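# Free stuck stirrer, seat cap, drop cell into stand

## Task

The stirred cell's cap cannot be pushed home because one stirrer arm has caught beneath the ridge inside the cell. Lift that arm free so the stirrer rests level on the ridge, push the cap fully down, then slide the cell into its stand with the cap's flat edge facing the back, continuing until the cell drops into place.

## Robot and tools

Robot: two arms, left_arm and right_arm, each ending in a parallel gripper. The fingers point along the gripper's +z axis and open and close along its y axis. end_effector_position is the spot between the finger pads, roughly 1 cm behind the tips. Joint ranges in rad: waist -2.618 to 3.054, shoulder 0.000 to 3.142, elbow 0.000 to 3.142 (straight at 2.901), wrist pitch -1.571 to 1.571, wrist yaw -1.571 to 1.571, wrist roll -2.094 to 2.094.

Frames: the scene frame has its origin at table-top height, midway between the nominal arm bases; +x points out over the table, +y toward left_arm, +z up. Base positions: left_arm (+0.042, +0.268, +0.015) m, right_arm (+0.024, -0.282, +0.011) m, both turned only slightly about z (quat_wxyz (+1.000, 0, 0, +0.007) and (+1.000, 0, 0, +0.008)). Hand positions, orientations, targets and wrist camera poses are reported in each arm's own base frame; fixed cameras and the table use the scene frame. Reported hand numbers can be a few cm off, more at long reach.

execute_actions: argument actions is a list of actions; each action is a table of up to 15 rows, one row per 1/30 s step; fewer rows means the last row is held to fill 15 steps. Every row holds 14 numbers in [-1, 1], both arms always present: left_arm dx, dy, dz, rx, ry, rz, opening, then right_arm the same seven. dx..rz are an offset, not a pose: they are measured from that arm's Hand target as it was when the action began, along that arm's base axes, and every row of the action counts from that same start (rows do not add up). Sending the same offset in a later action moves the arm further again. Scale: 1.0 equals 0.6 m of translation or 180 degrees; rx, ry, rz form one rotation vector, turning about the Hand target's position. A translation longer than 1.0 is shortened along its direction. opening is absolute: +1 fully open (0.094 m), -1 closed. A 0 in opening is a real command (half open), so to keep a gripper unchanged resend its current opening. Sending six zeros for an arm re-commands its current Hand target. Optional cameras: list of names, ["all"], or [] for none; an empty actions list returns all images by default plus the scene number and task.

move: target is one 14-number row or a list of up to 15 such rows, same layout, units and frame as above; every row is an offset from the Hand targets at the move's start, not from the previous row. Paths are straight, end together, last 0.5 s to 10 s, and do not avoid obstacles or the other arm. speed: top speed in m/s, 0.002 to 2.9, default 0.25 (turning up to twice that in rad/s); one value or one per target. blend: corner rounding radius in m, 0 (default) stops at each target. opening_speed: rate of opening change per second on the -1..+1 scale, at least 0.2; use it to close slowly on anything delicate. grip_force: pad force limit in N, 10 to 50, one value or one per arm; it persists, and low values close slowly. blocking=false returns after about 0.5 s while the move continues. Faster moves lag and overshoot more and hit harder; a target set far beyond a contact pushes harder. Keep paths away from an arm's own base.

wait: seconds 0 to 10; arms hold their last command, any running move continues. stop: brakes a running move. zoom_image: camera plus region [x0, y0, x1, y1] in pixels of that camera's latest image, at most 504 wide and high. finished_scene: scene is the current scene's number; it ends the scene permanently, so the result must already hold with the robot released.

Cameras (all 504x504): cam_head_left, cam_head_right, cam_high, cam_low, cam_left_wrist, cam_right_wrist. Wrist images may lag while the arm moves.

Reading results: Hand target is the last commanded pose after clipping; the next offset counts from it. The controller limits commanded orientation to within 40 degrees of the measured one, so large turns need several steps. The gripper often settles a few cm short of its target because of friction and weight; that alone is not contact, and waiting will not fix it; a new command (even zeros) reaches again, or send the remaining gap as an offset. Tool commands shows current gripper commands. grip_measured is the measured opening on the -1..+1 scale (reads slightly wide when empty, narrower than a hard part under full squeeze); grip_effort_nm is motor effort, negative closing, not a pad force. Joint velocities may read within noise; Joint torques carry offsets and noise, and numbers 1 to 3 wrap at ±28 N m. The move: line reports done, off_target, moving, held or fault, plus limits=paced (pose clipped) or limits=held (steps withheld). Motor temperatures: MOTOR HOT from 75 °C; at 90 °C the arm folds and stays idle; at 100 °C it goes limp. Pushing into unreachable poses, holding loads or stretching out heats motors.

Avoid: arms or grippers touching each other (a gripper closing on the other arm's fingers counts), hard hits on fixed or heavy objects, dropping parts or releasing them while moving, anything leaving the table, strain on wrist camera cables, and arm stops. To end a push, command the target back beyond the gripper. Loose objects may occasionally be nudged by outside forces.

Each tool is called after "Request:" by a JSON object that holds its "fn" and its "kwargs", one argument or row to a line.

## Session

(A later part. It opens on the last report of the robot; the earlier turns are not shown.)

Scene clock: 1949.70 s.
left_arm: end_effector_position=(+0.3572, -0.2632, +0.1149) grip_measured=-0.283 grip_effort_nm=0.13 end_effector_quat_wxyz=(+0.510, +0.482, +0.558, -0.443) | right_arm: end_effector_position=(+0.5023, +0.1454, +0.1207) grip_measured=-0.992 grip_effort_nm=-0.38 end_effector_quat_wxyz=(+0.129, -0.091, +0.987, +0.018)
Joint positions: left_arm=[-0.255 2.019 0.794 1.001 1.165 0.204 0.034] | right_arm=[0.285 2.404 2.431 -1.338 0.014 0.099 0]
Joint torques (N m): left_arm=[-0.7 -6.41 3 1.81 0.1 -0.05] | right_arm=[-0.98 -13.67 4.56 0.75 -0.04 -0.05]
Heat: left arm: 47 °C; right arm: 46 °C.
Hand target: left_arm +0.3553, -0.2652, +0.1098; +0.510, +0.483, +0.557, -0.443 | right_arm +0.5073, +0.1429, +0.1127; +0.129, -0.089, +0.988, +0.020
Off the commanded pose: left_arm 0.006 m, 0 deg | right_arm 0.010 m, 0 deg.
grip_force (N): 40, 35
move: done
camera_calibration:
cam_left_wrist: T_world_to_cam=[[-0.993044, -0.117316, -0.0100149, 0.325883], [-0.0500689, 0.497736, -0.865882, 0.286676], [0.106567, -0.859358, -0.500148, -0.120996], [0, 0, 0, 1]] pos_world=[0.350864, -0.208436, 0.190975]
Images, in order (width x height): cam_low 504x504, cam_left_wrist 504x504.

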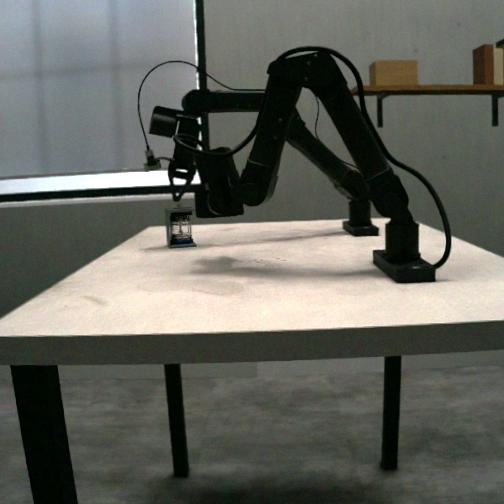

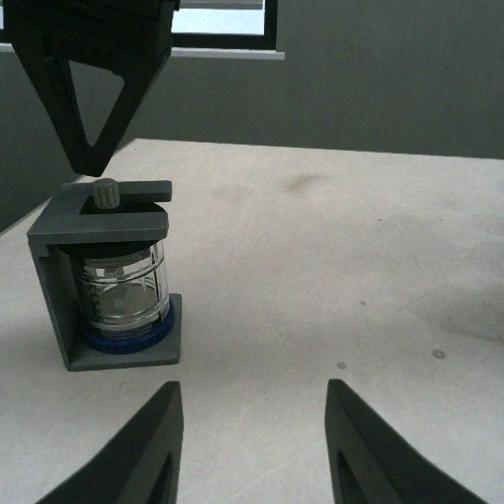

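Request:
{"fn": "move", "kwargs": {
  "target": [
    [0,0,0,0,0,0,-0.28,-0.016,-0.002,0,0,0,0,-1],
    [0,0,0,0,0,0,-0.28,-0.016,-0.002,-0.022,0,0,0,-1]
  ],
  "speed": 0.03,
  "cameras": ["cam_left_wrist","cam_low"]
}}

Request:
{"fn": "zoom_image", "kwargs": {
  "camera": "cam_left_wrist",
  "region": [10, 160, 210, 370]
}}

Request:
{"fn": "zoom_image", "kwargs": {
  "camera": "cam_low",
  "region": [160, 200, 210, 255]
}}

Scene clock: 1957.97 s.
left_arm: end_effector_position=(+0.3572, -0.2632, +0.1149) grip_measured=-0.283 grip_effort_nm=0.13 end_effector_quat_wxyz=(+0.510, +0.482, +0.558, -0.443) | right_arm: end_effector_position=(+0.5021, +0.1453, +0.1156) grip_measured=-0.992 grip_effort_nm=-0.38 end_effector_quat_wxyz=(+0.148, -0.090, +0.985, +0.022)
Joint positions: left_arm=[-0.255 2.019 0.794 1.001 1.165 0.204 0.034] | right_arm=[0.285 2.325 2.26 -1.207 0.014 0.099 0]
Joint torques (N m): left_arm=[-0.57 -6.38 2.86 1.88 0.09 -0.02] | right_arm=[-0.68 -13.52 2.93 0.69 -0.04 -0.01]
Motor temperatures (°C): left_arm=[29 37 32 47 30 28 27] | right_arm=[29 41 34 45 28 26 28]
Heat: left arm: 47 °C; right arm: 45 °C.
Hand target: left_arm +0.3553, -0.2652, +0.1098; +0.510, +0.483, +0.557, -0.443 | right_arm +0.4978, +0.1417, +0.0996; +0.129, -0.089, +0.987, +0.020
Off the commanded pose: left_arm 0.006 m, 0 deg | right_arm 0.017 m, 2 deg.
grip_force (N): 40, 35
move: off_target (right_arm)
camera_calibration:
cam_left_wrist: T_world_to_cam=[[-0.993044, -0.117316, -0.0100149, 0.325883], [-0.0500689, 0.497736, -0.865882, 0.286676], [0.106567, -0.859358, -0.500148, -0.120996], [0, 0, 0, 1]] pos_world=[0.350864, -0.208436, 0.190975]
Images, in order (width x height): cam_low 504x504, cam_left_wrist 504x504.

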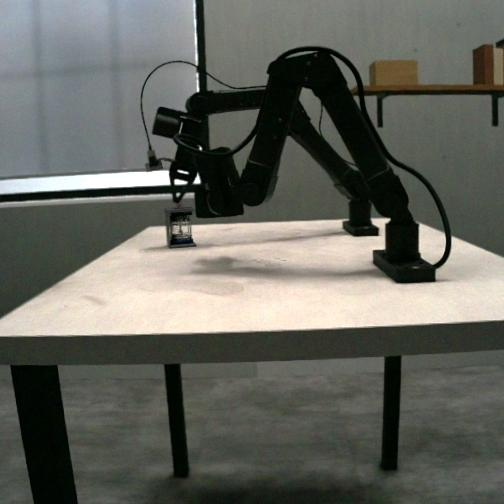

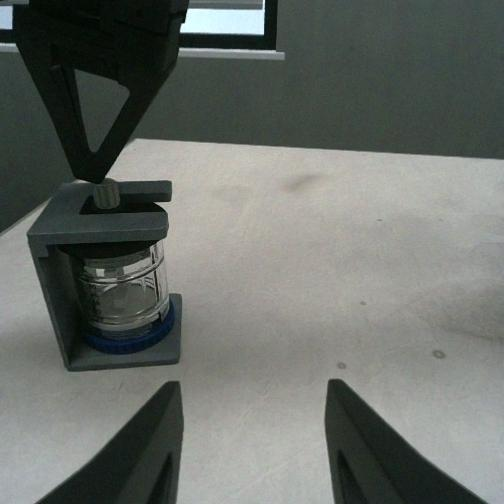

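Scaled by 2.400 from the camera's 504x504 image, which has a finer 720x720 frame.

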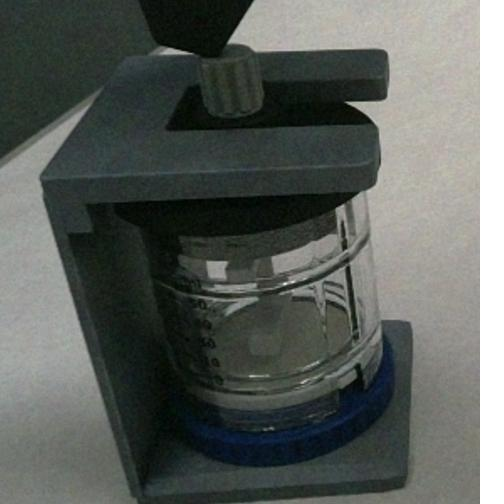

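Scaled by 9.164 from the camera's 504x504 image, which has a finer 720x720 frame.

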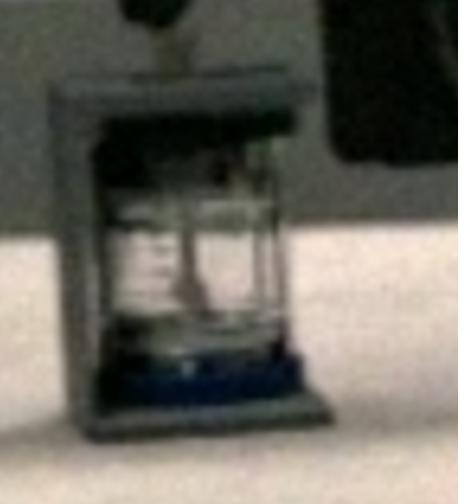

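Request:
{"fn": "move", "kwargs": {
  "target": [0,0,0,0,0,0,-0.28,-0.01,0,-0.012,0,0,0,-1],
  "speed": 0.03,
  "cameras": ["cam_left_wrist","cam_low"]
}}

Request:
{"fn": "zoom_image", "kwargs": {
  "camera": "cam_left_wrist",
  "region": [10, 160, 210, 370]
}}

Request:
{"fn": "zoom_image", "kwargs": {
  "camera": "cam_low",
  "region": [160, 200, 210, 255]
}}

Scene clock: 1965.23 s.
left_arm: end_effector_position=(+0.3572, -0.2632, +0.1149) grip_measured=-0.283 grip_effort_nm=0.13 end_effector_quat_wxyz=(+0.510, +0.482, +0.558, -0.443) | right_arm: end_effector_position=(+0.5016, +0.1452, +0.1154) grip_measured=-0.992 grip_effort_nm=-0.39 end_effector_quat_wxyz=(+0.161, -0.090, +0.982, +0.024)
Joint positions: left_arm=[-0.255 2.019 0.794 1.001 1.165 0.204 0.034] | right_arm=[0.285 2.279 2.172 -1.136 0.014 0.099 0]
Joint torques (N m): left_arm=[-0.66 -6.3 2.82 1.83 0.09 -0.04] | right_arm=[-0.35 -12.59 2.67 0.56 -0.03 0.03]
Heat: left arm: 47 °C; right arm: 44 °C.
Hand target: left_arm +0.3553, -0.2652, +0.1098; +0.510, +0.483, +0.557, -0.443 | right_arm +0.4917, +0.1417, +0.0923; +0.129, -0.089, +0.988, +0.020
Off the commanded pose: left_arm 0.006 m, 0 deg | right_arm 0.025 m, 4 deg.
grip_force (N): 40, 35
move: off_target (right_arm)
camera_calibration:
cam_left_wrist: T_world_to_cam=[[-0.993044, -0.117316, -0.0100149, 0.325883], [-0.0500689, 0.497736, -0.865882, 0.286676], [0.106567, -0.859358, -0.500148, -0.120996], [0, 0, 0, 1]] pos_world=[0.350864, -0.208436, 0.190975]
Images, in order (width x height): cam_low 504x504, cam_left_wrist 504x504.

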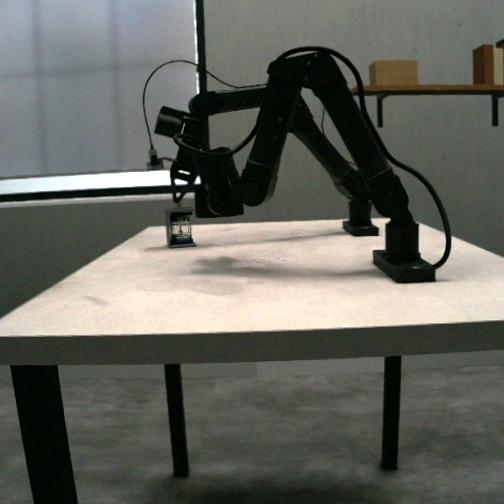

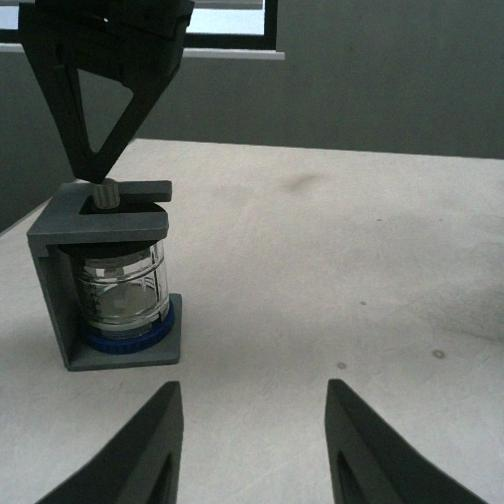

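Scaled by 2.400 from the camera's 504x504 image, which has a finer 720x720 frame.

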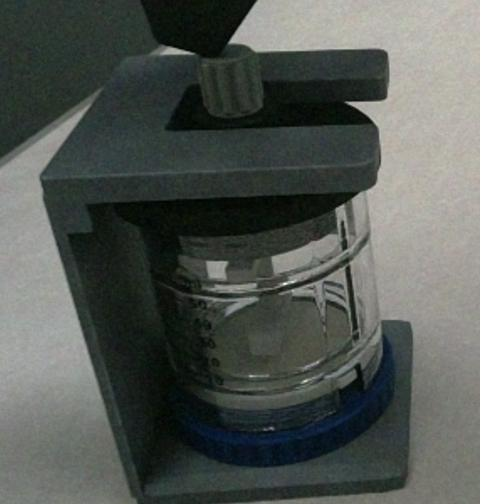

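Scaled by 9.164 from the camera's 504x504 image, which has a finer 720x720 frame.

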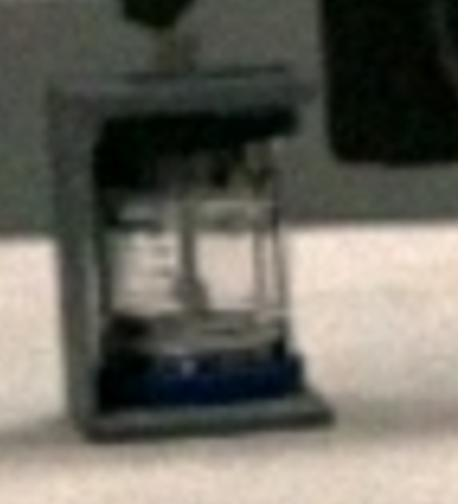

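Request:
{"fn": "move", "kwargs": {
  "target": [0,0,0,0,0,0,-0.28,0.01,0,0.1,0,0,0,-1],
  "speed": 0.1,
  "cameras": ["cam_left_wrist","cam_low","cam_right_wrist"]
}}

Request:
{"fn": "zoom_image", "kwargs": {
  "camera": "cam_left_wrist",
  "region": [10, 160, 210, 370]
}}

Request:
{"fn": "zoom_image", "kwargs": {
  "camera": "cam_right_wrist",
  "region": [130, 140, 400, 440]
}}

Scene clock: 1973.53 s.
left_arm: end_effector_position=(+0.3572, -0.2632, +0.1149) grip_measured=-0.283 grip_effort_nm=0.12 end_effector_quat_wxyz=(+0.510, +0.482, +0.558, -0.443) | right_arm: end_effector_position=(+0.4944, +0.1431, +0.1531) grip_measured=-0.992 grip_effort_nm=-0.38 end_effector_quat_wxyz=(+0.128, -0.091, +0.987, +0.018)
Joint positions: left_arm=[-0.255 2.019 0.794 1.001 1.165 0.204 0.034] | right_arm=[0.285 2.442 2.639 -1.508 0.014 0.099 0]
Joint torques (N m): left_arm=[-0.66 -6.31 2.88 1.87 0.09 -0.07] | right_arm=[-0.68 -13.14 7.09 0.49 -0.04 -0.02]
Heat: left arm: 47 °C; right arm: 44 °C.
Hand target: left_arm +0.3553, -0.2652, +0.1098; +0.510, +0.483, +0.557, -0.443 | right_arm +0.4977, +0.1417, +0.1524; +0.129, -0.089, +0.988, +0.020
Off the commanded pose: left_arm 0.006 m, 0 deg | right_arm 0.004 m, 0 deg.
grip_force (N): 40, 35
move: done
camera_calibration:
cam_left_wrist: T_world_to_cam=[[-0.993044, -0.117316, -0.0100149, 0.325883], [-0.0500689, 0.497736, -0.865882, 0.286676], [0.106567, -0.859358, -0.500148, -0.120996], [0, 0, 0, 1]] pos_world=[0.350864, -0.208436, 0.190975]
cam_right_wrist: T_world_to_cam=[[0.196892, -0.980416, -0.00423096, 0.0421338], [-0.972183, -0.195793, 0.128554, 0.532284], [-0.126865, -0.021198, -0.991693, 0.305589], [0, 0, 0, 1]] pos_world=[0.54795, 0.152004, 0.234802]
Images, in order (width x height): cam_low 504x504, cam_left_wrist 504x504, cam_right_wrist 504x504.

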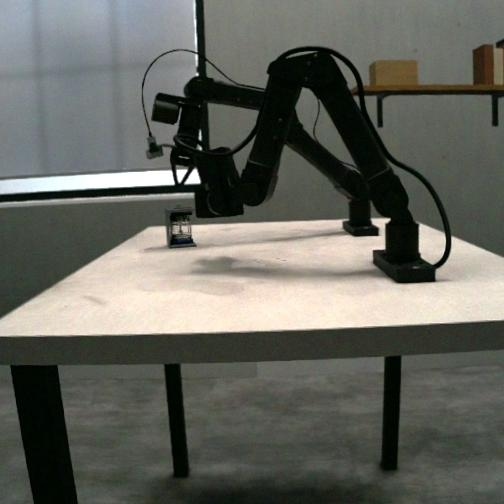

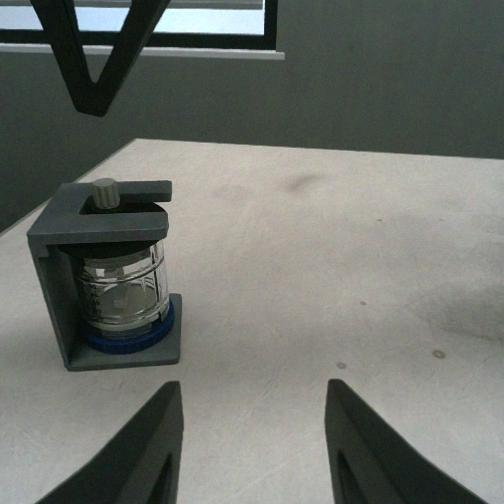

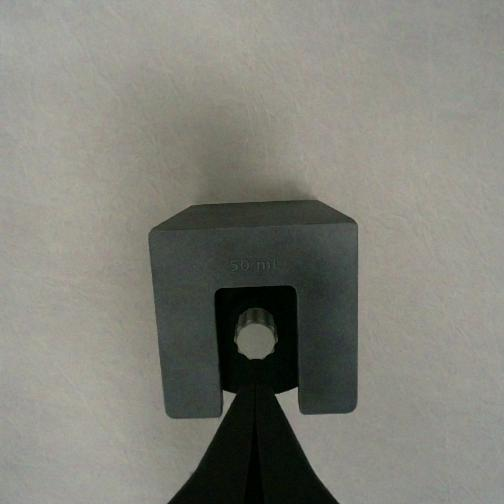

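Scaled by 2.400 from the camera's 504x504 image, which has a finer 720x720 frame.

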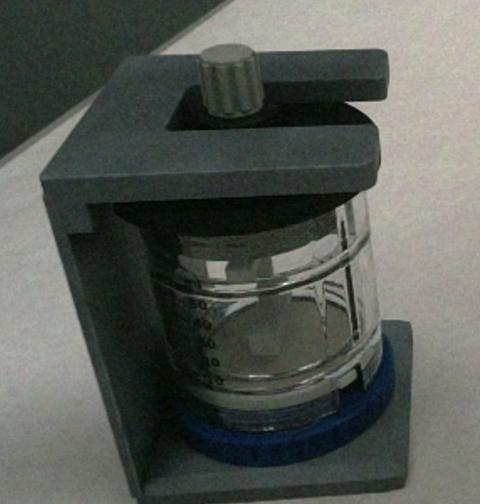

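Scaled by 1.680 from the camera's 504x504 image, which has a finer 720x720 frame.

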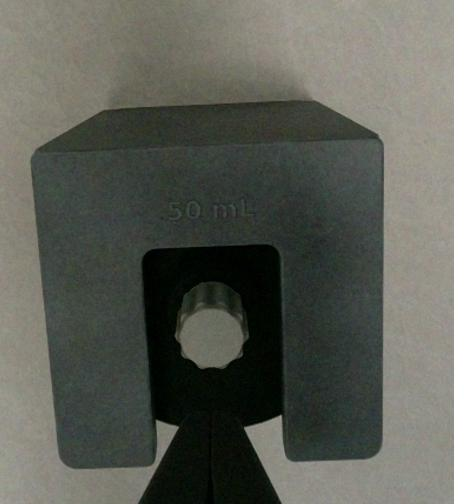

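Request:
{"fn": "finished_scene", "kwargs": {
  "scene": 2
}}

The scene is finished: the task was done.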